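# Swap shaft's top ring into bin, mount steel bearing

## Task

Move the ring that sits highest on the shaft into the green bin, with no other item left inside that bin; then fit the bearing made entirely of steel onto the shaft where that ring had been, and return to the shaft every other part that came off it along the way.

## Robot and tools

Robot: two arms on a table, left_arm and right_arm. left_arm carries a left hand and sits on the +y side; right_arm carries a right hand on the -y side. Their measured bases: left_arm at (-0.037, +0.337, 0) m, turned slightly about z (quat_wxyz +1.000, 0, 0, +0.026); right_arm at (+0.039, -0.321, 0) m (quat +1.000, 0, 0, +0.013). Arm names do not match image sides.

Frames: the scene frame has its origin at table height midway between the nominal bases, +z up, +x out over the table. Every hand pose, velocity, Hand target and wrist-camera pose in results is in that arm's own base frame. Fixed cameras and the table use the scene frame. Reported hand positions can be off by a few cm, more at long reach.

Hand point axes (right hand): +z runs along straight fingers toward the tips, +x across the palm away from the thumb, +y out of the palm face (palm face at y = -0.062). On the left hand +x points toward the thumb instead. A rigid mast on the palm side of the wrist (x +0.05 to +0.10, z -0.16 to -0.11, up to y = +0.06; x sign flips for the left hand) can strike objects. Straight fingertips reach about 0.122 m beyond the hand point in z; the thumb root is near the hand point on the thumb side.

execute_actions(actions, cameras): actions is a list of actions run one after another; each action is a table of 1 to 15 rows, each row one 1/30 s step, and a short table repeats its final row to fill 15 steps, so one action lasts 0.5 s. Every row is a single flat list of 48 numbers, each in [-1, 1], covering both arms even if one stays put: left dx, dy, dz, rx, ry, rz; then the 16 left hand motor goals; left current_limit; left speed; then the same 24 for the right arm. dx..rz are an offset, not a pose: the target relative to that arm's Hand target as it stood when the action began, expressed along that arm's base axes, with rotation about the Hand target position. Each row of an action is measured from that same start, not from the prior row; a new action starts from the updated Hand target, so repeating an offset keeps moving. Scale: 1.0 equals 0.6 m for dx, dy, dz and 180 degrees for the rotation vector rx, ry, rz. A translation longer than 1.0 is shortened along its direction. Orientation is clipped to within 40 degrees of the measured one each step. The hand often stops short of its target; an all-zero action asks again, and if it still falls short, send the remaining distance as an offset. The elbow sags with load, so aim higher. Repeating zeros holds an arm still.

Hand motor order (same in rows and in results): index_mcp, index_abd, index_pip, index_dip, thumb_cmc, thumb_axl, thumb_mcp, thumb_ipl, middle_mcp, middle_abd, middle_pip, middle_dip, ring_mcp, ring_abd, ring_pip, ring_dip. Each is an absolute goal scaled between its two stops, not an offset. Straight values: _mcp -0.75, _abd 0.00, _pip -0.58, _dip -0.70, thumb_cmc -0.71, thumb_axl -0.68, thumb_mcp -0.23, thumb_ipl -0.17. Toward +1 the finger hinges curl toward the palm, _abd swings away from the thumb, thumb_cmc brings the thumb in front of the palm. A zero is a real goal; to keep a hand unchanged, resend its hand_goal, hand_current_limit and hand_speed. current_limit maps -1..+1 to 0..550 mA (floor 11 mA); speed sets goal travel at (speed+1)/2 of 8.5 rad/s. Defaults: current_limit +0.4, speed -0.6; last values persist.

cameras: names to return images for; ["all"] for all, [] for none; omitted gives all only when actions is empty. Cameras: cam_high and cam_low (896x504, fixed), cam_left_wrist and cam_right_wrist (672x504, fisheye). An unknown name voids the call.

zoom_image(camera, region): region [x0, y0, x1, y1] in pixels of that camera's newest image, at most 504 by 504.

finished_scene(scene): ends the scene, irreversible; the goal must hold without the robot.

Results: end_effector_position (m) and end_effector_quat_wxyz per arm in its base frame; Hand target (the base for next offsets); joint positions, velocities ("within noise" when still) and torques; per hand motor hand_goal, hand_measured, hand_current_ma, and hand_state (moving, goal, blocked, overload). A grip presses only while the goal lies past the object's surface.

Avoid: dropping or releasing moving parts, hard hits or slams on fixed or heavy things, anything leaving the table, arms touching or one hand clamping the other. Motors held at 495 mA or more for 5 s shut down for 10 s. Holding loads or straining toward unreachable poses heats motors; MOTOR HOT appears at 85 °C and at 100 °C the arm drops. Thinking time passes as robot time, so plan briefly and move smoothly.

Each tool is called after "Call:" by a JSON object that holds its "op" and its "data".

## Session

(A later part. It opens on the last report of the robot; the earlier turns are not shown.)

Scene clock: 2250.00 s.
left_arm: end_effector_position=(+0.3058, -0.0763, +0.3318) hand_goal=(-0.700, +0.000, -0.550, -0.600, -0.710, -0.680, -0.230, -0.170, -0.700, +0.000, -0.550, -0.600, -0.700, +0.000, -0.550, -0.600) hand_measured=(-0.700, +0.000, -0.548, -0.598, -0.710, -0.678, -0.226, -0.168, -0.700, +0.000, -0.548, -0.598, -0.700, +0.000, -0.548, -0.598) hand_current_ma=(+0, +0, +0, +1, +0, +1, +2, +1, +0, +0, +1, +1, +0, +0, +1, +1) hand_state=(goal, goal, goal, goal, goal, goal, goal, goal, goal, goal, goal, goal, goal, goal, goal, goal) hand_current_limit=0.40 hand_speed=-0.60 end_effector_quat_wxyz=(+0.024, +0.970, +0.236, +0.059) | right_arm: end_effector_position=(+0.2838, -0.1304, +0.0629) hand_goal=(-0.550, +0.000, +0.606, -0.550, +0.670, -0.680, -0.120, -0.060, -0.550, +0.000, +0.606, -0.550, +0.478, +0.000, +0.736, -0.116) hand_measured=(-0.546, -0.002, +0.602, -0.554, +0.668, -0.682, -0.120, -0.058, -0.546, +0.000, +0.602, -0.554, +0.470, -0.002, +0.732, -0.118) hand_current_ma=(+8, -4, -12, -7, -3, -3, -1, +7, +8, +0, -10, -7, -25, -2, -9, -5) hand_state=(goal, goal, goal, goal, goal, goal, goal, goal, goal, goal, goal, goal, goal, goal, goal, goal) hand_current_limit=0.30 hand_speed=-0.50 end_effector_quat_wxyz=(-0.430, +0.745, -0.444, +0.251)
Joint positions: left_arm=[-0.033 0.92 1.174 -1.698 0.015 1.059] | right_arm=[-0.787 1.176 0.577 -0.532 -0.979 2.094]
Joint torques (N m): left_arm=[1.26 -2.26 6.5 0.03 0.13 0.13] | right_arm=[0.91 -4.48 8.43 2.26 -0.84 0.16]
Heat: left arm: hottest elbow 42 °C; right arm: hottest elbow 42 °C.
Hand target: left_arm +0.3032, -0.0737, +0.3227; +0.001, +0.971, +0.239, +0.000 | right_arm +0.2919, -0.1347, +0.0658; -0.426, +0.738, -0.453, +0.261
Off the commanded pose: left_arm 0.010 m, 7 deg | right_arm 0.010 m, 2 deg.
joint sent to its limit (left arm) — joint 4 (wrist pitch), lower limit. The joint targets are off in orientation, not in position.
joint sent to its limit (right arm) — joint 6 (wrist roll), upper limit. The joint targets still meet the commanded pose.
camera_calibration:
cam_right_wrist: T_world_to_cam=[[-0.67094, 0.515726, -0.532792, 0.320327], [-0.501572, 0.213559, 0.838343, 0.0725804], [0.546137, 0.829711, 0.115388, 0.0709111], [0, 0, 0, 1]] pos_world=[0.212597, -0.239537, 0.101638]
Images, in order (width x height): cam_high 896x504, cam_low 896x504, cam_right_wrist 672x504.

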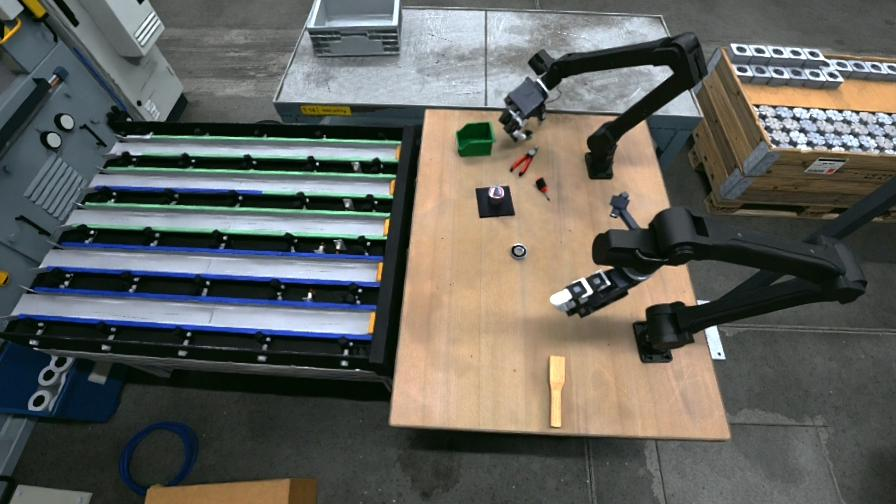

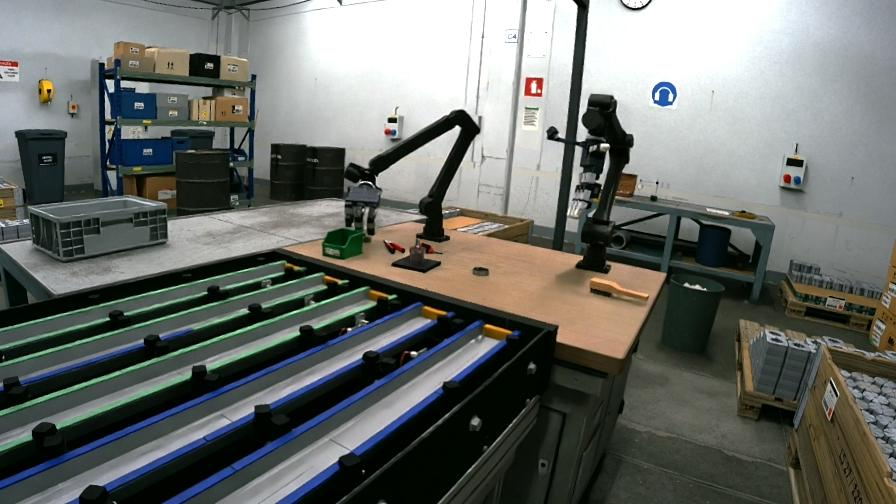

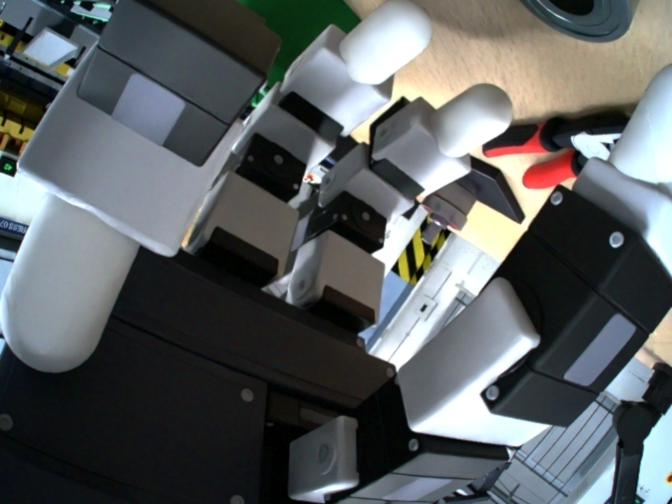

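Call:
{"op": "execute_actions", "data": {"actions": [[[0,0,0,0,0,0,-0.7,0,-0.55,-0.6,-0.71,-0.68,-0.23,-0.17,-0.7,0,-0.55,-0.6,-0.7,0,-0.55,-0.6,0.4,-0.6,-0.005,-0.012,-0.03,0,0,0,-0.55,0,0.606,-0.55,0.67,-0.68,-0.12,-0.06,-0.55,0,0.606,-0.55,0.479,0,0.737,-0.116,0.3,-0.5]],[[0,0,0,0,0,0,-0.7,0,-0.55,-0.6,-0.71,-0.68,-0.23,-0.17,-0.7,0,-0.55,-0.6,-0.7,0,-0.55,-0.6,0.4,-0.6,0,0,0,0,0,0,-0.55,0,0.606,-0.55,0.67,-0.68,-0.12,-0.06,-0.55,0,0.606,-0.55,0.479,0,0.737,-0.116,0.3,-0.5]]], "cameras": ["cam_high","cam_right_wrist"]}}

Call:
{"op": "zoom_image", "data": {"camera": "cam_right_wrist", "region": [320, 0, 672, 250]}}

Scene clock: 2292.73 s.
left_arm: end_effector_position=(+0.3058, -0.0763, +0.3318) hand_goal=(-0.700, +0.000, -0.550, -0.600, -0.710, -0.680, -0.230, -0.170, -0.700, +0.000, -0.550, -0.600, -0.700, +0.000, -0.550, -0.600) hand_measured=(-0.700, +0.000, -0.548, -0.598, -0.710, -0.678, -0.226, -0.168, -0.700, +0.000, -0.548, -0.598, -0.700, +0.000, -0.548, -0.598) hand_current_ma=(+0, +0, +0, +1, +0, +1, +2, +1, +0, +0, +1, +1, +0, +0, +1, +1) hand_state=(goal, goal, goal, goal, goal, goal, goal, goal, goal, goal, goal, goal, goal, goal, goal, goal) hand_current_limit=0.40 hand_speed=-0.60 end_effector_quat_wxyz=(+0.024, +0.970, +0.236, +0.059) | right_arm: end_effector_position=(+0.2891, -0.1367, +0.0497) hand_goal=(-0.550, +0.000, +0.606, -0.550, +0.670, -0.680, -0.120, -0.060, -0.550, +0.000, +0.606, -0.550, +0.478, +0.000, +0.736, -0.116) hand_measured=(-0.546, -0.002, +0.602, -0.554, +0.668, -0.682, -0.120, -0.058, -0.546, +0.000, +0.602, -0.554, +0.470, -0.002, +0.732, -0.118) hand_current_ma=(+8, -4, -12, -7, -3, -3, -1, +7, +8, +0, -10, -7, -25, -2, -9, -5) hand_state=(goal, goal, goal, goal, goal, goal, goal, goal, goal, goal, goal, goal, goal, goal, goal, goal) hand_current_limit=0.30 hand_speed=-0.50 end_effector_quat_wxyz=(-0.428, +0.746, -0.441, +0.257)
Joint positions: left_arm=[-0.033 0.92 1.174 -1.698 0.015 1.059] | right_arm=[-0.789 1.222 0.567 -0.462 -0.979 2.095]
Joint torques (N m): left_arm=[1.26 -2.26 6.48 0.05 0.13 0.13] | right_arm=[-0.73 -4.95 7.12 2.3 -0.73 0.15]
Heat: left arm: hottest elbow 42 °C; right arm: hottest elbow 41 °C.
Hand target: left_arm +0.3032, -0.0737, +0.3227; +0.001, +0.971, +0.239, +0.000 | right_arm +0.2890, -0.1419, +0.0479; -0.426, +0.738, -0.453, +0.262
Off the commanded pose: left_arm 0.010 m, 7 deg | right_arm 0.005 m, 2 deg.
joint sent to its limit (left arm) — joint 4 (wrist pitch), lower limit. The joint targets are off in orientation, not in position.
joint sent to its limit (right arm) — joint 6 (wrist roll), upper limit. The joint targets still meet the commanded pose.
camera_calibration:
cam_right_wrist: T_world_to_cam=[[-0.664012, 0.512243, -0.544698, 0.318224], [-0.5096, 0.223059, 0.830995, 0.0916834], [0.547171, 0.829368, 0.112925, 0.0746093], [0, 0, 0, 1]] pos_world=[0.217202, -0.245337, 0.0887222]
Images, in order (width x height): cam_high 896x504, cam_right_wrist 672x504.

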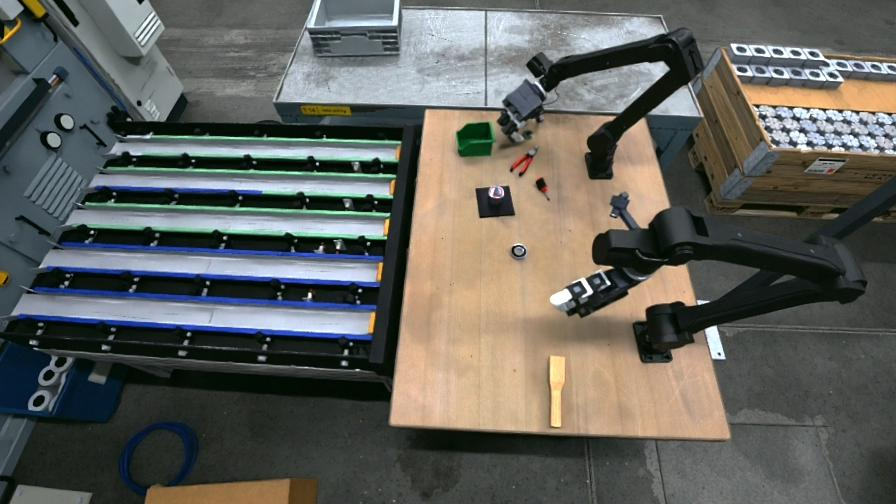

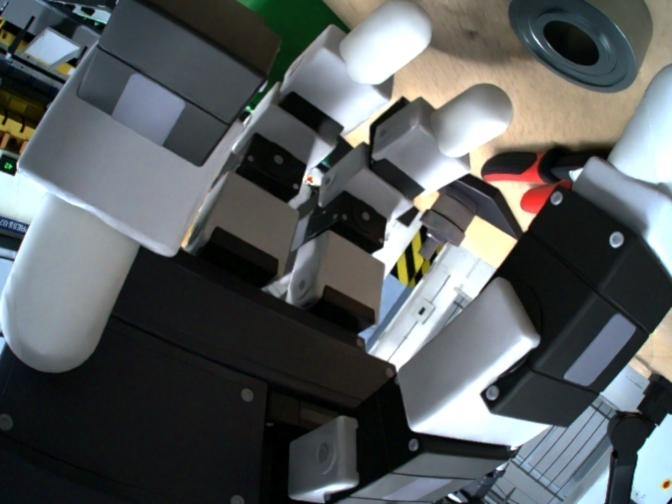

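Scaled by 1.432 from the camera's 672x504 image, which has a finer 960x720 frame.

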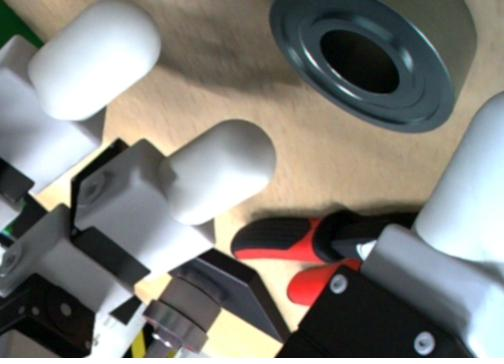

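Call:
{"op": "execute_actions", "data": {"actions": [[[0,0,0,0,0,0,-0.7,0,-0.55,-0.6,-0.71,-0.68,-0.23,-0.17,-0.7,0,-0.55,-0.6,-0.7,0,-0.55,-0.6,0.4,-0.6,-0.0125,0.001,-0.016,0,0,0,-0.55,0,0.606,-0.55,0.67,-0.68,-0.12,-0.06,-0.55,0,0.606,-0.55,0.479,0,0.737,-0.116,0.3,-0.5],[0,0,0,0,0,0,-0.7,0,-0.55,-0.6,-0.71,-0.68,-0.23,-0.17,-0.7,0,-0.55,-0.6,-0.7,0,-0.55,-0.6,0.4,-0.6,-0.0125,0.001,-0.032,0,0,0,-0.55,0,0.606,-0.55,0.67,-0.68,-0.12,-0.06,-0.55,0,0.606,-0.55,0.479,0,0.737,-0.116,0.3,-0.5]]], "cameras": ["cam_high","cam_right_wrist"]}}

Call:
{"op": "zoom_image", "data": {"camera": "cam_right_wrist", "region": [320, 0, 672, 250]}}

Scene clock: 2313.00 s.
left_arm: end_effector_position=(+0.3058, -0.0763, +0.3318) hand_goal=(-0.700, +0.000, -0.550, -0.600, -0.710, -0.680, -0.230, -0.170, -0.700, +0.000, -0.550, -0.600, -0.700, +0.000, -0.550, -0.600) hand_measured=(-0.700, +0.000, -0.548, -0.598, -0.710, -0.678, -0.226, -0.168, -0.700, +0.000, -0.548, -0.598, -0.700, +0.000, -0.548, -0.598) hand_current_ma=(+0, +0, +0, +1, +0, +1, +2, +1, +0, +0, +1, +1, +0, +0, +1, +1) hand_state=(goal, goal, goal, goal, goal, goal, goal, goal, goal, goal, goal, goal, goal, goal, goal, goal) hand_current_limit=0.40 hand_speed=-0.60 end_effector_quat_wxyz=(+0.024, +0.970, +0.236, +0.059) | right_arm: end_effector_position=(+0.2811, -0.1350, +0.0304) hand_goal=(-0.550, +0.000, +0.606, -0.550, +0.670, -0.680, -0.120, -0.060, -0.550, +0.000, +0.606, -0.550, +0.478, +0.000, +0.736, -0.116) hand_measured=(-0.546, -0.002, +0.602, -0.554, +0.668, -0.682, -0.120, -0.058, -0.546, +0.000, +0.604, -0.552, +0.470, -0.002, +0.732, -0.118) hand_current_ma=(+8, -4, -12, -7, -3, -3, -1, +7, +8, +0, -3, -3, -25, -2, -9, -5) hand_state=(goal, goal, goal, goal, goal, goal, goal, goal, goal, goal, goal, goal, goal, goal, goal, goal) hand_current_limit=0.30 hand_speed=-0.50 end_effector_quat_wxyz=(-0.428, +0.741, -0.450, +0.256)
Joint positions: left_arm=[-0.033 0.92 1.174 -1.698 0.015 1.059] | right_arm=[-0.805 1.252 0.526 -0.404 -0.981 2.095]
Joint torques (N m): left_arm=[1.26 -2.26 6.49 0.03 0.13 0.13] | right_arm=[-0.67 -4.95 6.82 2.25 -0.79 0.03]
Heat: left arm: hottest elbow 42 °C; right arm: hottest elbow 41 °C.
Hand target: left_arm +0.3032, -0.0737, +0.3227; +0.001, +0.971, +0.239, +0.000 | right_arm +0.2815, -0.1413, +0.0287; -0.426, +0.738, -0.453, +0.262
Off the commanded pose: left_arm 0.010 m, 7 deg | right_arm 0.007 m, 1 deg.
joint sent to its limit (left arm) — joint 4 (wrist pitch), lower limit. The joint targets are off in orientation, not in position.
camera_calibration:
cam_right_wrist: T_world_to_cam=[[-0.659943, 0.527505, -0.53499, 0.30216], [-0.500116, 0.222959, 0.836764, 0.100406], [0.560678, 0.819773, 0.116673, 0.0745815], [0, 0, 0, 1]] pos_world=[0.207807, -0.242917, 0.0689346]
Images, in order (width x height): cam_high 896x504, cam_right_wrist 672x504.

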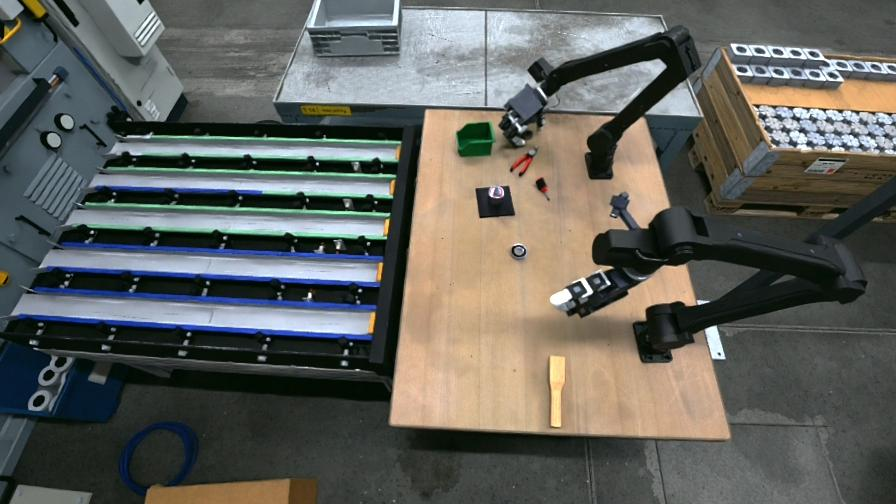

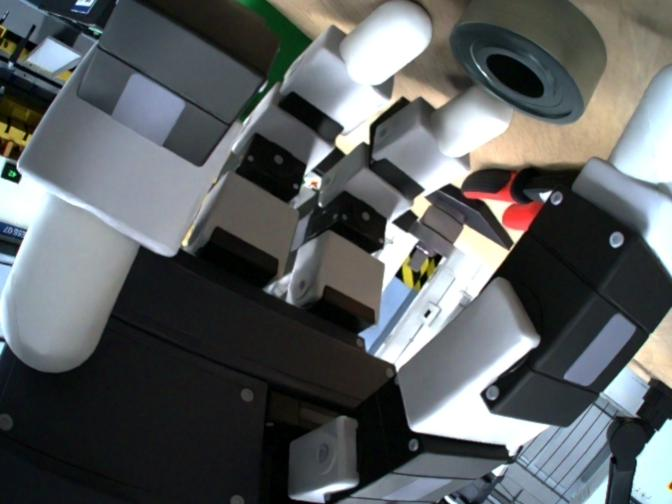

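Scaled by 1.432 from the camera's 672x504 image, which has a finer 960x720 frame.

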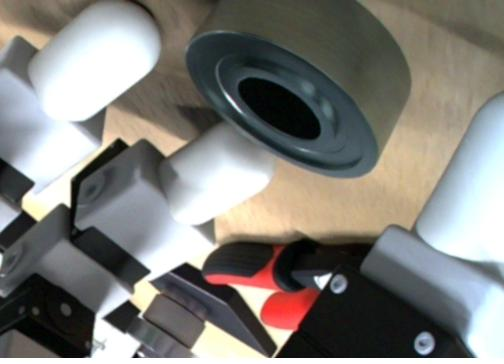

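Call:
{"op": "execute_actions", "data": {"actions": [[[0,0,0,0,0,0,-0.7,0,-0.55,-0.6,-0.71,-0.68,-0.23,-0.17,-0.7,0,-0.55,-0.6,-0.7,0,-0.55,-0.6,0.4,-0.6,-0.002,0.0,-0.006,0,0,0,-0.5,0,0.606,-0.55,0.67,-0.68,-0.05,-0.06,-0.5,0,0.606,-0.55,0.479,0,0.737,-0.116,0.1,-0.8]],[[0,0,0,0,0,0,-0.7,0,-0.55,-0.6,-0.71,-0.68,-0.23,-0.17,-0.7,0,-0.55,-0.6,-0.7,0,-0.55,-0.6,0.4,-0.6,0,0,0,0,0,0,-0.43,0,0.58,-0.55,0.67,-0.68,0.0,-0.06,-0.43,0,0.58,-0.55,0.479,0,0.737,-0.116,0.1,-0.85]]], "cameras": ["cam_high","cam_right_wrist"]}}

Call:
{"op": "zoom_image", "data": {"camera": "cam_right_wrist", "region": [320, 0, 672, 250]}}

Scene clock: 2355.53 s.
left_arm: end_effector_position=(+0.3058, -0.0763, +0.3318) hand_goal=(-0.700, +0.000, -0.550, -0.600, -0.710, -0.680, -0.230, -0.170, -0.700, +0.000, -0.550, -0.600, -0.700, +0.000, -0.550, -0.600) hand_measured=(-0.700, +0.000, -0.548, -0.598, -0.710, -0.678, -0.226, -0.168, -0.700, +0.000, -0.548, -0.598, -0.700, +0.000, -0.548, -0.598) hand_current_ma=(+0, +0, +0, +1, +0, +1, +2, +1, +0, +0, +1, +1, +0, +0, +1, +1) hand_state=(goal, goal, goal, goal, goal, goal, goal, goal, goal, goal, goal, goal, goal, goal, goal, goal) hand_current_limit=0.40 hand_speed=-0.60 end_effector_quat_wxyz=(+0.024, +0.970, +0.236, +0.059) | right_arm: end_effector_position=(+0.2813, -0.1357, +0.0284) hand_goal=(-0.430, +0.000, +0.580, -0.550, +0.670, -0.680, +0.000, -0.060, -0.430, +0.000, +0.580, -0.550, +0.478, +0.000, +0.736, -0.116) hand_measured=(-0.428, -0.002, +0.582, -0.552, +0.668, -0.682, -0.002, -0.058, -0.428, +0.000, +0.582, -0.552, +0.470, -0.002, +0.732, -0.118) hand_current_ma=(+3, -4, +3, -4, -3, -3, -4, +6, +2, +0, +2, -3, -25, -2, -9, -5) hand_state=(goal, goal, goal, goal, goal, goal, goal, goal, goal, goal, goal, goal, goal, goal, goal, goal) hand_current_limit=0.10 hand_speed=-0.85 end_effector_quat_wxyz=(-0.429, +0.740, -0.450, +0.257)
Joint positions: left_arm=[-0.033 0.92 1.174 -1.698 0.015 1.059] | right_arm=[-0.808 1.258 0.523 -0.392 -0.984 2.095]
Joint torques (N m): left_arm=[1.26 -2.2 6.49 0.05 0.14 0.13] | right_arm=[-0.67 -4.84 6.56 2.19 -0.7 -0.01]
Heat: left arm: hottest elbow 42 °C; right arm: hottest elbow 39 °C.
Hand target: left_arm +0.3032, -0.0737, +0.3227; +0.001, +0.971, +0.239, +0.000 | right_arm +0.2802, -0.1414, +0.0251; -0.426, +0.738, -0.453, +0.262
Off the commanded pose: left_arm 0.010 m, 7 deg | right_arm 0.007 m, 1 deg.
joint sent to its limit (left arm) — joint 4 (wrist pitch), lower limit. The joint targets are off in orientation, not in position.
camera_calibration:
cam_right_wrist: T_world_to_cam=[[-0.657028, 0.528816, -0.537278, 0.301045], [-0.503007, 0.223328, 0.83493, 0.103231], [0.561514, 0.818827, 0.119266, 0.0748186], [0, 0, 0, 1]] pos_world=[0.207709, -0.243515, 0.0666306]
Images, in order (width x height): cam_high 896x504, cam_right_wrist 672x504.

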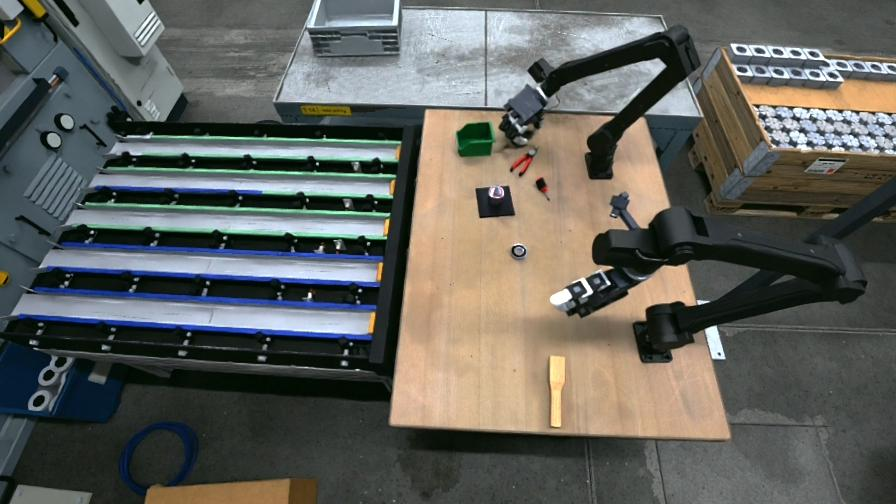

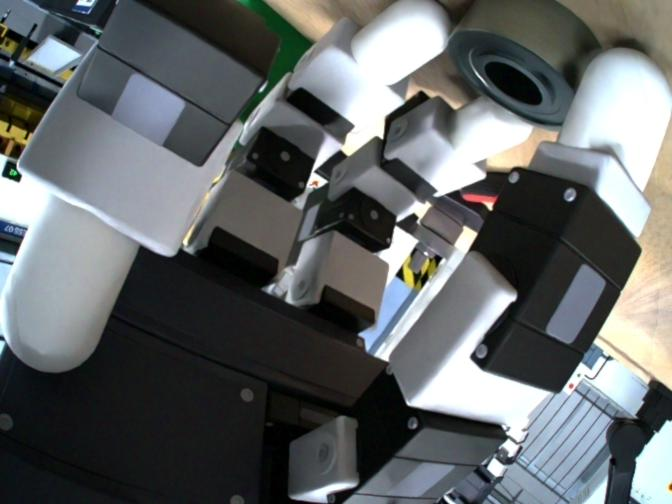

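Scaled by 1.432 from the camera's 672x504 image, which has a finer 960x720 frame.

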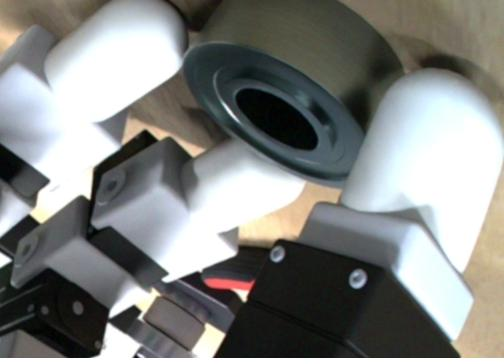

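Call:
{"op": "execute_actions", "data": {"actions": [[[0,0,0,0,0,0,-0.7,0,-0.55,-0.6,-0.71,-0.68,-0.23,-0.17,-0.7,0,-0.55,-0.6,-0.7,0,-0.55,-0.6,0.4,-0.6,0,0,0,0,0,0,-0.36,0,0.56,-0.55,0.67,-0.68,0.06,-0.06,-0.36,0,0.56,-0.55,0.479,0,0.737,-0.116,0.1,-0.85]]], "cameras": ["cam_low","cam_right_wrist"]}}

Call:
{"op": "zoom_image", "data": {"camera": "cam_right_wrist", "region": [400, 0, 600, 150]}}

Scene clock: 2366.93 s.
left_arm: end_effector_position=(+0.3058, -0.0763, +0.3318) hand_goal=(-0.700, +0.000, -0.550, -0.600, -0.710, -0.680, -0.230, -0.170, -0.700, +0.000, -0.550, -0.600, -0.700, +0.000, -0.550, -0.600) hand_measured=(-0.700, +0.000, -0.548, -0.598, -0.710, -0.678, -0.226, -0.168, -0.700, +0.000, -0.548, -0.598, -0.700, +0.000, -0.548, -0.598) hand_current_ma=(+0, +0, +0, +1, +0, +1, +2, +1, +0, +0, +1, +1, +0, +0, +1, +1) hand_state=(goal, goal, goal, goal, goal, goal, goal, goal, goal, goal, goal, goal, goal, goal, goal, goal) hand_current_limit=0.40 hand_speed=-0.60 end_effector_quat_wxyz=(+0.024, +0.970, +0.236, +0.059) | right_arm: end_effector_position=(+0.2813, -0.1359, +0.0284) hand_goal=(-0.360, +0.000, +0.560, -0.550, +0.670, -0.680, +0.060, -0.060, -0.360, +0.000, +0.560, -0.550, +0.478, +0.000, +0.736, -0.116) hand_measured=(-0.360, -0.002, +0.562, -0.552, +0.666, -0.682, +0.034, -0.064, -0.376, +0.000, +0.558, -0.552, +0.470, -0.002, +0.732, -0.118) hand_current_ma=(+1, -4, +2, -4, -9, -3, -113, -15, -50, +0, -3, -3, -25, -2, -9, -5) hand_state=(goal, goal, goal, goal, goal, goal, blocked, goal, goal, goal, goal, goal, goal, goal, goal, goal) hand_current_limit=0.10 hand_speed=-0.85 end_effector_quat_wxyz=(-0.429, +0.740, -0.450, +0.258)
Joint positions: left_arm=[-0.033 0.92 1.174 -1.698 0.015 1.059] | right_arm=[-0.809 1.258 0.523 -0.391 -0.985 2.095]
Joint torques (N m): left_arm=[1.2 -2.26 6.49 0.03 0.13 0.12] | right_arm=[-0.62 -4.84 6.57 2.15 -0.67 -0.01]
Heat: left arm: hottest elbow 42 °C; right arm: hottest elbow 39 °C.
Hand target: left_arm +0.3032, -0.0737, +0.3227; +0.001, +0.971, +0.239, +0.000 | right_arm +0.2802, -0.1413, +0.0250; -0.426, +0.738, -0.453, +0.262
Off the commanded pose: left_arm 0.010 m, 7 deg | right_arm 0.006 m, 1 deg.
joint sent to its limit (left arm) — joint 4 (wrist pitch), lower limit. The joint targets are off in orientation, not in position.
camera_calibration:
cam_right_wrist: T_world_to_cam=[[-0.65643, 0.529217, -0.537614, 0.301027], [-0.5035, 0.22334, 0.83463, 0.103435], [0.561771, 0.818565, 0.119854, 0.0748935], [0, 0, 0, 1]] pos_world=[0.207609, -0.243715, 0.06653]
Images, in order (width x height): cam_low 896x504, cam_right_wrist 672x504.

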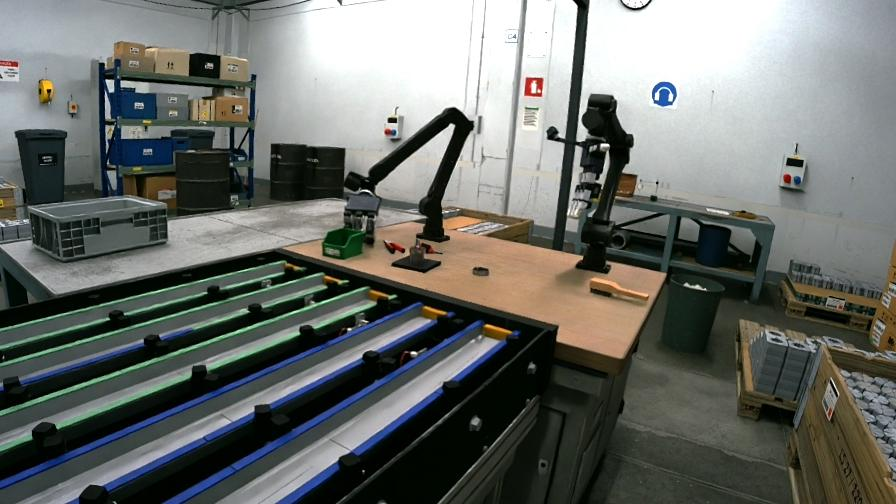

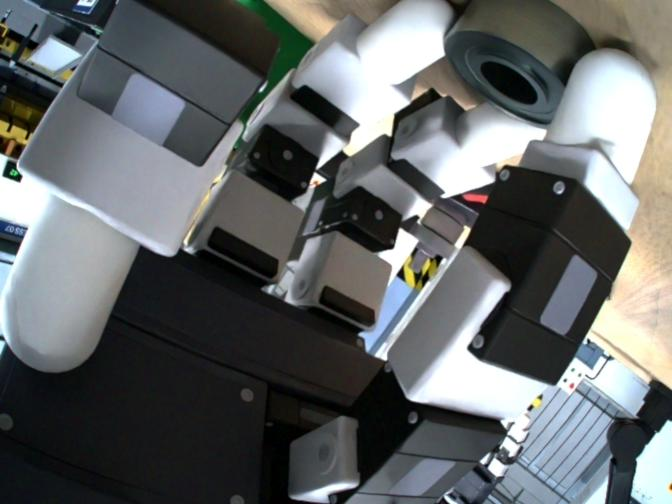

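Scaled by 2.520 from the camera's 672x504 image, which has a finer 960x720 frame.

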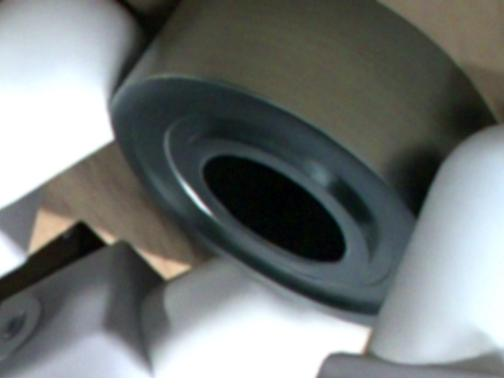

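Call:
{"op": "execute_actions", "data": {"actions": [[[0,0,0,0,0,0,-0.7,0,-0.55,-0.6,-0.71,-0.68,-0.23,-0.17,-0.7,0,-0.55,-0.6,-0.7,0,-0.55,-0.6,0.4,-0.6,0,0,0,0,0,0,-0.28,0,0.56,-0.55,0.67,-0.68,0.12,-0.06,-0.28,0,0.56,-0.55,0.479,0,0.737,-0.116,0.2,-0.85]],[[0,0,0,0,0,0,-0.7,0,-0.55,-0.6,-0.71,-0.68,-0.23,-0.17,-0.7,0,-0.55,-0.6,-0.7,0,-0.55,-0.6,0.4,-0.6,0,0,0,0,0,0,-0.27,0,0.56,-0.55,0.67,-0.68,0.13,-0.06,-0.27,0,0.56,-0.55,0.479,0,0.737,-0.116,0.2,-0.85]]], "cameras": ["cam_high","cam_right_wrist"]}}

Call:
{"op": "zoom_image", "data": {"camera": "cam_right_wrist", "region": [400, 0, 640, 180]}}

Scene clock: 2378.20 s.
left_arm: end_effector_position=(+0.3058, -0.0763, +0.3318) hand_goal=(-0.700, +0.000, -0.550, -0.600, -0.710, -0.680, -0.230, -0.170, -0.700, +0.000, -0.550, -0.600, -0.700, +0.000, -0.550, -0.600) hand_measured=(-0.700, +0.000, -0.548, -0.598, -0.710, -0.678, -0.226, -0.168, -0.700, +0.000, -0.548, -0.598, -0.700, +0.000, -0.548, -0.598) hand_current_ma=(+0, +0, +0, +1, +0, +1, +2, +1, +0, +0, +1, +1, +0, +0, +1, +1) hand_state=(goal, goal, goal, goal, goal, goal, goal, goal, goal, goal, goal, goal, goal, goal, goal, goal) hand_current_limit=0.40 hand_speed=-0.60 end_effector_quat_wxyz=(+0.024, +0.970, +0.236, +0.059) | right_arm: end_effector_position=(+0.2817, -0.1359, +0.0287) hand_goal=(-0.270, +0.000, +0.560, -0.550, +0.670, -0.680, +0.130, -0.060, -0.270, +0.000, +0.560, -0.550, +0.478, +0.000, +0.736, -0.116) hand_measured=(-0.302, -0.002, +0.552, -0.552, +0.660, -0.682, +0.042, -0.078, -0.356, +0.004, +0.546, -0.554, +0.470, -0.002, +0.732, -0.118) hand_current_ma=(-110, -4, -23, -4, -27, -7, -330, -72, -330, +6, -43, -8, -25, -2, -9, -5) hand_state=(blocked, goal, goal, goal, goal, goal, blocked, goal, blocked, goal, goal, goal, goal, goal, goal, goal) hand_current_limit=0.20 hand_speed=-0.85 end_effector_quat_wxyz=(-0.430, +0.740, -0.449, +0.258)
Joint positions: left_arm=[-0.033 0.92 1.174 -1.698 0.015 1.059] | right_arm=[-0.809 1.258 0.523 -0.389 -0.987 2.095]
Joint torques (N m): left_arm=[1.26 -2.2 6.5 0.03 0.14 0.13] | right_arm=[-0.62 -4.84 6.56 2.1 -0.59 -0.01]
Heat: left arm: hottest elbow 42 °C; right arm: hottest elbow 39 °C.
Hand target: left_arm +0.3032, -0.0737, +0.3227; +0.001, +0.971, +0.239, +0.000 | right_arm +0.2802, -0.1413, +0.0250; -0.426, +0.738, -0.453, +0.261
Off the commanded pose: left_arm 0.010 m, 7 deg | right_arm 0.007 m, 1 deg.
joint sent to its limit (left arm) — joint 4 (wrist pitch), lower limit. The joint targets are off in orientation, not in position.
camera_calibration:
cam_right_wrist: T_world_to_cam=[[-0.655599, 0.528769, -0.539067, 0.301223], [-0.505802, 0.222555, 0.833447, 0.103972], [0.560672, 0.819068, 0.121546, 0.0748399], [0, 0, 0, 1]] pos_world=[0.20811, -0.243716, 0.0666274]
Images, in order (width x height): cam_high 896x504, cam_right_wrist 672x504.

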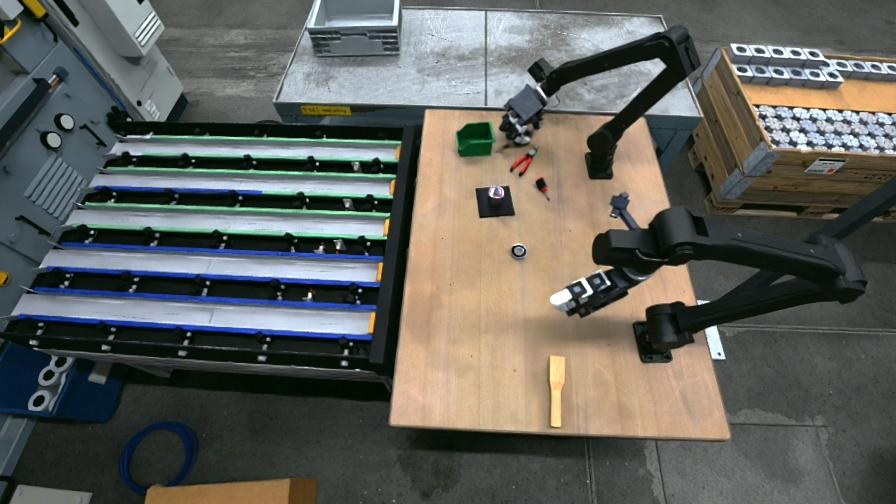

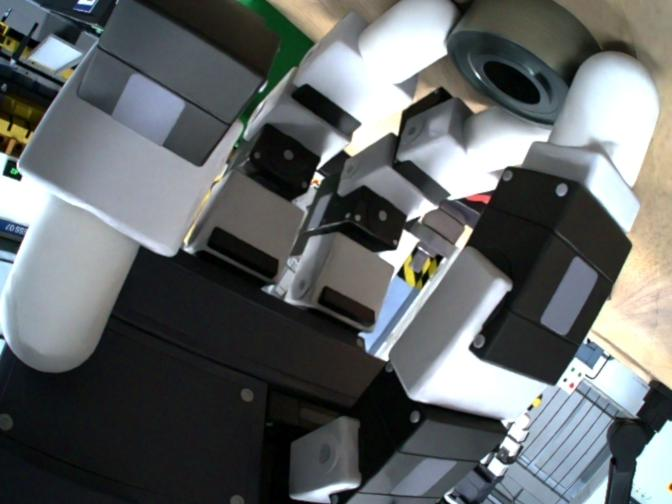

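Scaled by 2.100 from the camera's 672x504 image, which has a finer 960x720 frame.

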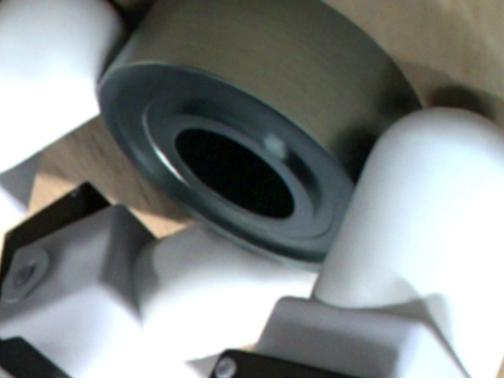

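Call:
{"op": "execute_actions", "data": {"actions": [[[0,0,0,0,0,0,-0.7,0,-0.55,-0.6,-0.71,-0.68,-0.23,-0.17,-0.7,0,-0.55,-0.6,-0.7,0,-0.55,-0.6,0.4,-0.6,0,0,0,0,0,0,-0.21,0,0.56,-0.55,0.67,-0.68,0.13,-0.06,-0.27,0,0.56,-0.55,0.479,0,0.737,-0.116,0.2,-0.85]],[[0,0,0,0,0,0,-0.7,0,-0.55,-0.6,-0.71,-0.68,-0.23,-0.17,-0.7,0,-0.55,-0.6,-0.7,0,-0.55,-0.6,0.4,-0.6,0,0,0.02,0,0,0,-0.21,0,0.56,-0.55,0.67,-0.68,0.13,-0.06,-0.27,0,0.56,-0.55,0.479,0,0.737,-0.116,0.2,-0.85],[0,0,0,0,0,0,-0.7,0,-0.55,-0.6,-0.71,-0.68,-0.23,-0.17,-0.7,0,-0.55,-0.6,-0.7,0,-0.55,-0.6,0.4,-0.6,0,0,0.05,0,0,0,-0.21,0,0.56,-0.55,0.67,-0.68,0.13,-0.06,-0.27,0,0.56,-0.55,0.479,0,0.737,-0.116,0.2,-0.85]]], "cameras": ["cam_high","cam_right_wrist"]}}

Call:
{"op": "zoom_image", "data": {"camera": "cam_right_wrist", "region": [400, 0, 640, 180]}}

Scene clock: 2394.83 s.
left_arm: end_effector_position=(+0.3058, -0.0763, +0.3318) hand_goal=(-0.700, +0.000, -0.550, -0.600, -0.710, -0.680, -0.230, -0.170, -0.700, +0.000, -0.550, -0.600, -0.700, +0.000, -0.550, -0.600) hand_measured=(-0.700, +0.000, -0.548, -0.598, -0.710, -0.678, -0.226, -0.168, -0.700, +0.000, -0.548, -0.598, -0.700, +0.000, -0.548, -0.598) hand_current_ma=(+0, +0, +0, +1, +0, +1, +2, +1, +0, +0, +1, +1, +0, +0, +1, +1) hand_state=(goal, goal, goal, goal, goal, goal, goal, goal, goal, goal, goal, goal, goal, goal, goal, goal) hand_current_limit=0.40 hand_speed=-0.60 end_effector_quat_wxyz=(+0.024, +0.970, +0.236, +0.059) | right_arm: end_effector_position=(+0.2698, -0.1240, +0.0390) hand_goal=(-0.210, +0.000, +0.560, -0.550, +0.670, -0.680, +0.130, -0.060, -0.270, +0.000, +0.560, -0.550, +0.478, +0.000, +0.736, -0.116) hand_measured=(-0.276, -0.006, +0.540, -0.556, +0.660, -0.682, +0.042, -0.086, -0.340, +0.006, +0.536, -0.562, +0.470, -0.002, +0.732, -0.118) hand_current_ma=(-264, -12, -62, -17, -25, -7, -330, -119, -287, +12, -79, -30, -25, -2, -9, -5) hand_state=(blocked, goal, blocked, goal, goal, goal, blocked, blocked, blocked, goal, blocked, goal, goal, goal, goal, goal) hand_current_limit=0.20 hand_speed=-0.85 end_effector_quat_wxyz=(-0.433, +0.737, -0.460, +0.240)
Joint positions: left_arm=[-0.033 0.92 1.174 -1.698 0.015 1.059] | right_arm=[-0.809 1.205 0.523 -0.486 -0.984 2.094]
Joint torques (N m): left_arm=[1.26 -2.2 6.5 0.05 0.13 0.13] | right_arm=[-0.62 -6.24 9.77 1.21 -0.69 0.02]
Heat: left arm: hottest elbow 42 °C; right arm: hottest elbow 39 °C.
Hand target: left_arm +0.3032, -0.0737, +0.3227; +0.001, +0.971, +0.239, +0.000 | right_arm +0.2802, -0.1413, +0.0551; -0.426, +0.738, -0.453, +0.262
Off the commanded pose: left_arm 0.010 m, 7 deg | right_arm 0.026 m, 3 deg.
joint sent to its limit (left arm) — joint 4 (wrist pitch), lower limit. The joint targets are off in orientation, not in position.
camera_calibration:
cam_right_wrist: T_world_to_cam=[[-0.671703, 0.544862, -0.501937, 0.297496], [-0.478462, 0.198207, 0.855446, 0.0755213], [0.565587, 0.814763, 0.12756, 0.0685366], [0, 0, 0, 1]] pos_world=[0.197199, -0.232904, 0.075977]
Images, in order (width x height): cam_high 896x504, cam_right_wrist 672x504.

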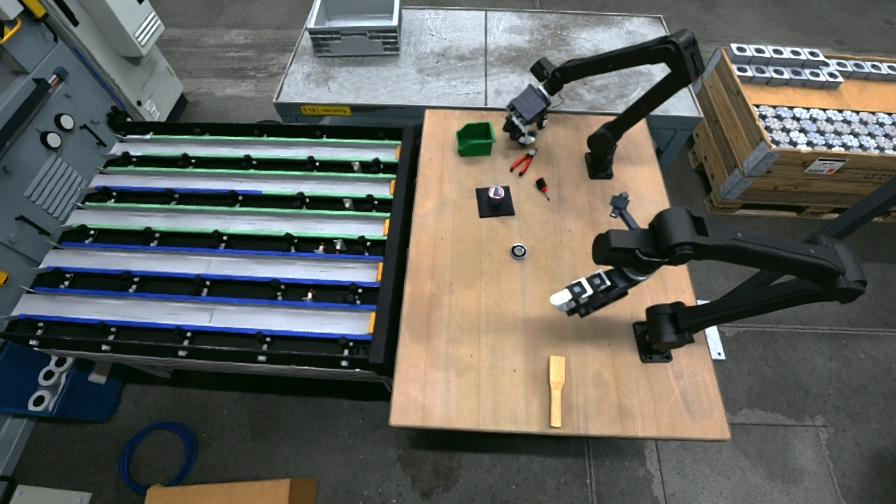

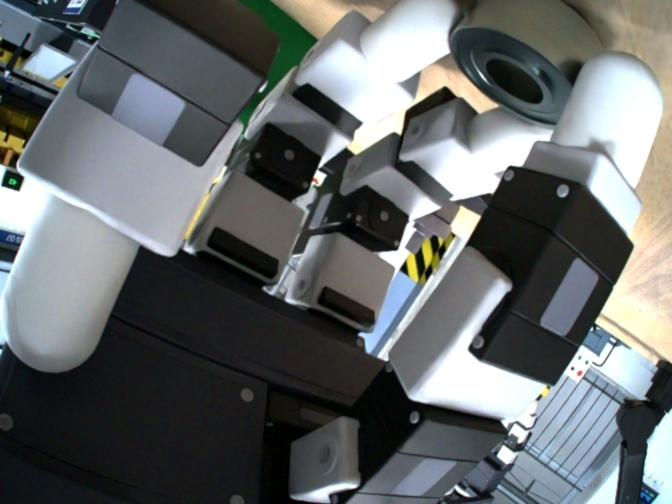

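Scaled by 2.100 from the camera's 672x504 image, which has a finer 960x720 frame.

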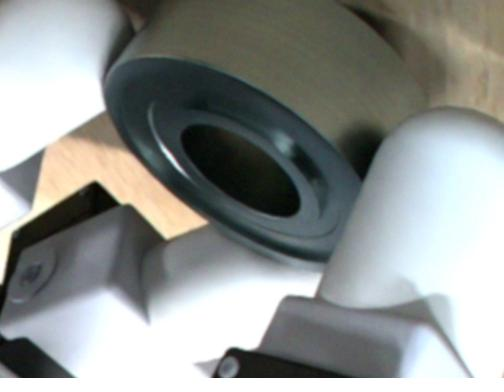

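Call:
{"op": "execute_actions", "data": {"actions": [[[0,0,0,0,0,0,-0.7,0,-0.55,-0.6,-0.71,-0.68,-0.23,-0.17,-0.7,0,-0.55,-0.6,-0.7,0,-0.55,-0.6,0.4,-0.6,0,0,0.04,0,0,0,-0.21,0,0.56,-0.55,0.67,-0.68,0.13,-0.06,-0.27,0,0.56,-0.55,0.479,0,0.737,-0.116,0.2,-0.85],[0,0,0,0,0,0,-0.7,0,-0.55,-0.6,-0.71,-0.68,-0.23,-0.17,-0.7,0,-0.55,-0.6,-0.7,0,-0.55,-0.6,0.4,-0.6,0,0,0.08,0,0,0,-0.21,0,0.56,-0.55,0.67,-0.68,0.13,-0.06,-0.27,0,0.56,-0.55,0.479,0,0.737,-0.116,0.2,-0.85]],[[0,0,0,0,0,0,-0.7,0,-0.55,-0.6,-0.71,-0.68,-0.23,-0.17,-0.7,0,-0.55,-0.6,-0.7,0,-0.55,-0.6,0.4,-0.6,0,0,0.05,0,0,0,-0.21,0,0.56,-0.55,0.67,-0.68,0.13,-0.06,-0.27,0,0.56,-0.55,0.479,0,0.737,-0.116,0.2,-0.85],[0,0,0,0,0,0,-0.7,0,-0.55,-0.6,-0.71,-0.68,-0.23,-0.17,-0.7,0,-0.55,-0.6,-0.7,0,-0.55,-0.6,0.4,-0.6,0,0,0.12,0,0,0,-0.21,0,0.56,-0.55,0.67,-0.68,0.13,-0.06,-0.27,0,0.56,-0.55,0.479,0,0.737,-0.116,0.2,-0.85]]], "cameras": ["cam_high","cam_right_wrist","cam_low"]}}

Call:
{"op": "zoom_image", "data": {"camera": "cam_right_wrist", "region": [400, 0, 640, 180]}}

Scene clock: 2413.33 s.
left_arm: end_effector_position=(+0.3058, -0.0763, +0.3318) hand_goal=(-0.700, +0.000, -0.550, -0.600, -0.710, -0.680, -0.230, -0.170, -0.700, +0.000, -0.550, -0.600, -0.700, +0.000, -0.550, -0.600) hand_measured=(-0.700, +0.000, -0.548, -0.598, -0.710, -0.678, -0.226, -0.168, -0.700, +0.000, -0.548, -0.598, -0.700, +0.000, -0.548, -0.598) hand_current_ma=(+0, +0, +0, +1, +0, +1, +2, +1, +0, +0, +1, +1, +0, +0, +1, +1) hand_state=(goal, goal, goal, goal, goal, goal, goal, goal, goal, goal, goal, goal, goal, goal, goal, goal) hand_current_limit=0.40 hand_speed=-0.60 end_effector_quat_wxyz=(+0.024, +0.970, +0.236, +0.059) | right_arm: end_effector_position=(+0.2733, -0.1280, +0.1581) hand_goal=(-0.210, +0.000, +0.560, -0.550, +0.670, -0.680, +0.130, -0.060, -0.270, +0.000, +0.560, -0.550, +0.478, +0.000, +0.736, -0.116) hand_measured=(-0.276, -0.006, +0.538, -0.556, +0.660, -0.682, +0.042, -0.086, -0.340, +0.006, +0.534, -0.562, +0.470, -0.002, +0.732, -0.118) hand_current_ma=(-263, -12, -65, -17, -25, -7, -330, -119, -283, +12, -83, -32, -25, -2, -9, -5) hand_state=(blocked, goal, blocked, goal, goal, goal, blocked, blocked, blocked, goal, blocked, goal, goal, goal, goal, goal) hand_current_limit=0.20 hand_speed=-0.85 end_effector_quat_wxyz=(-0.431, +0.738, -0.457, +0.245)
Joint positions: left_arm=[-0.033 0.92 1.174 -1.698 0.015 1.059] | right_arm=[-0.809 1.017 0.747 -0.886 -0.983 2.094]
Joint torques (N m): left_arm=[1.2 -2.26 6.49 0.03 0.13 0.13] | right_arm=[-0.56 -4.13 11.54 1.21 -0.74 0.03]
Heat: left arm: hottest elbow 42 °C; right arm: hottest elbow 41 °C.
Hand target: left_arm +0.3032, -0.0737, +0.3227; +0.001, +0.971, +0.239, +0.000 | right_arm +0.2802, -0.1413, +0.1750; -0.426, +0.738, -0.453, +0.261
Off the commanded pose: left_arm 0.010 m, 7 deg | right_arm 0.023 m, 2 deg.
joint sent to its limit (left arm) — joint 4 (wrist pitch), lower limit. The joint targets are off in orientation, not in position.
camera_calibration:
cam_right_wrist: T_world_to_cam=[[-0.667476, 0.54015, -0.512556, 0.361735], [-0.484908, 0.207078, 0.849696, -0.0201513], [0.565102, 0.815694, 0.123704, 0.0555216], [0, 0, 0, 1]] pos_world=[0.200302, -0.236507, 0.195664]
Images, in order (width x height): cam_high 896x504, cam_low 896x504, cam_right_wrist 672x504.

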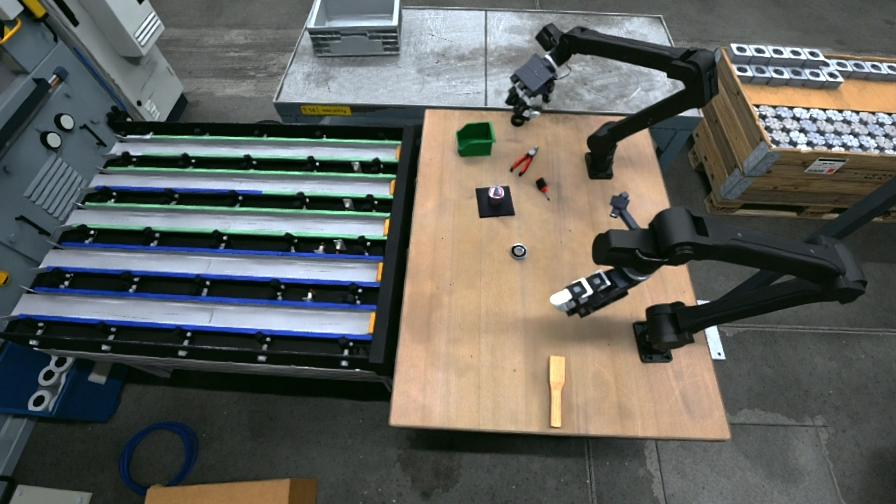

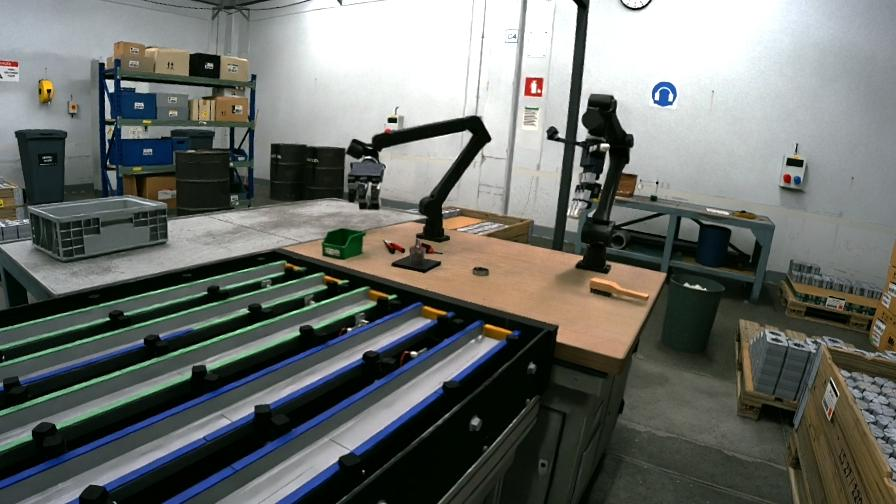

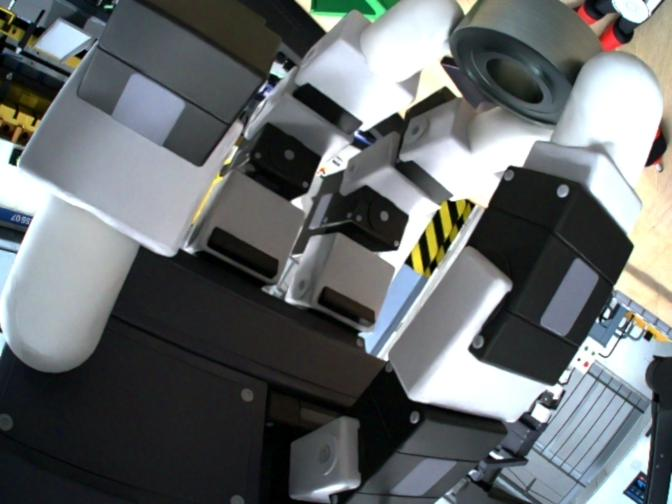

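Scaled by 2.100 from the camera's 672x504 image, which has a finer 960x720 frame.

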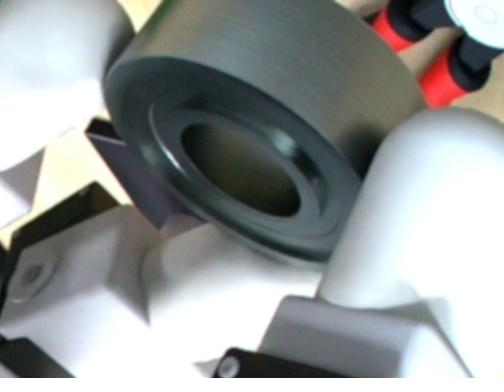

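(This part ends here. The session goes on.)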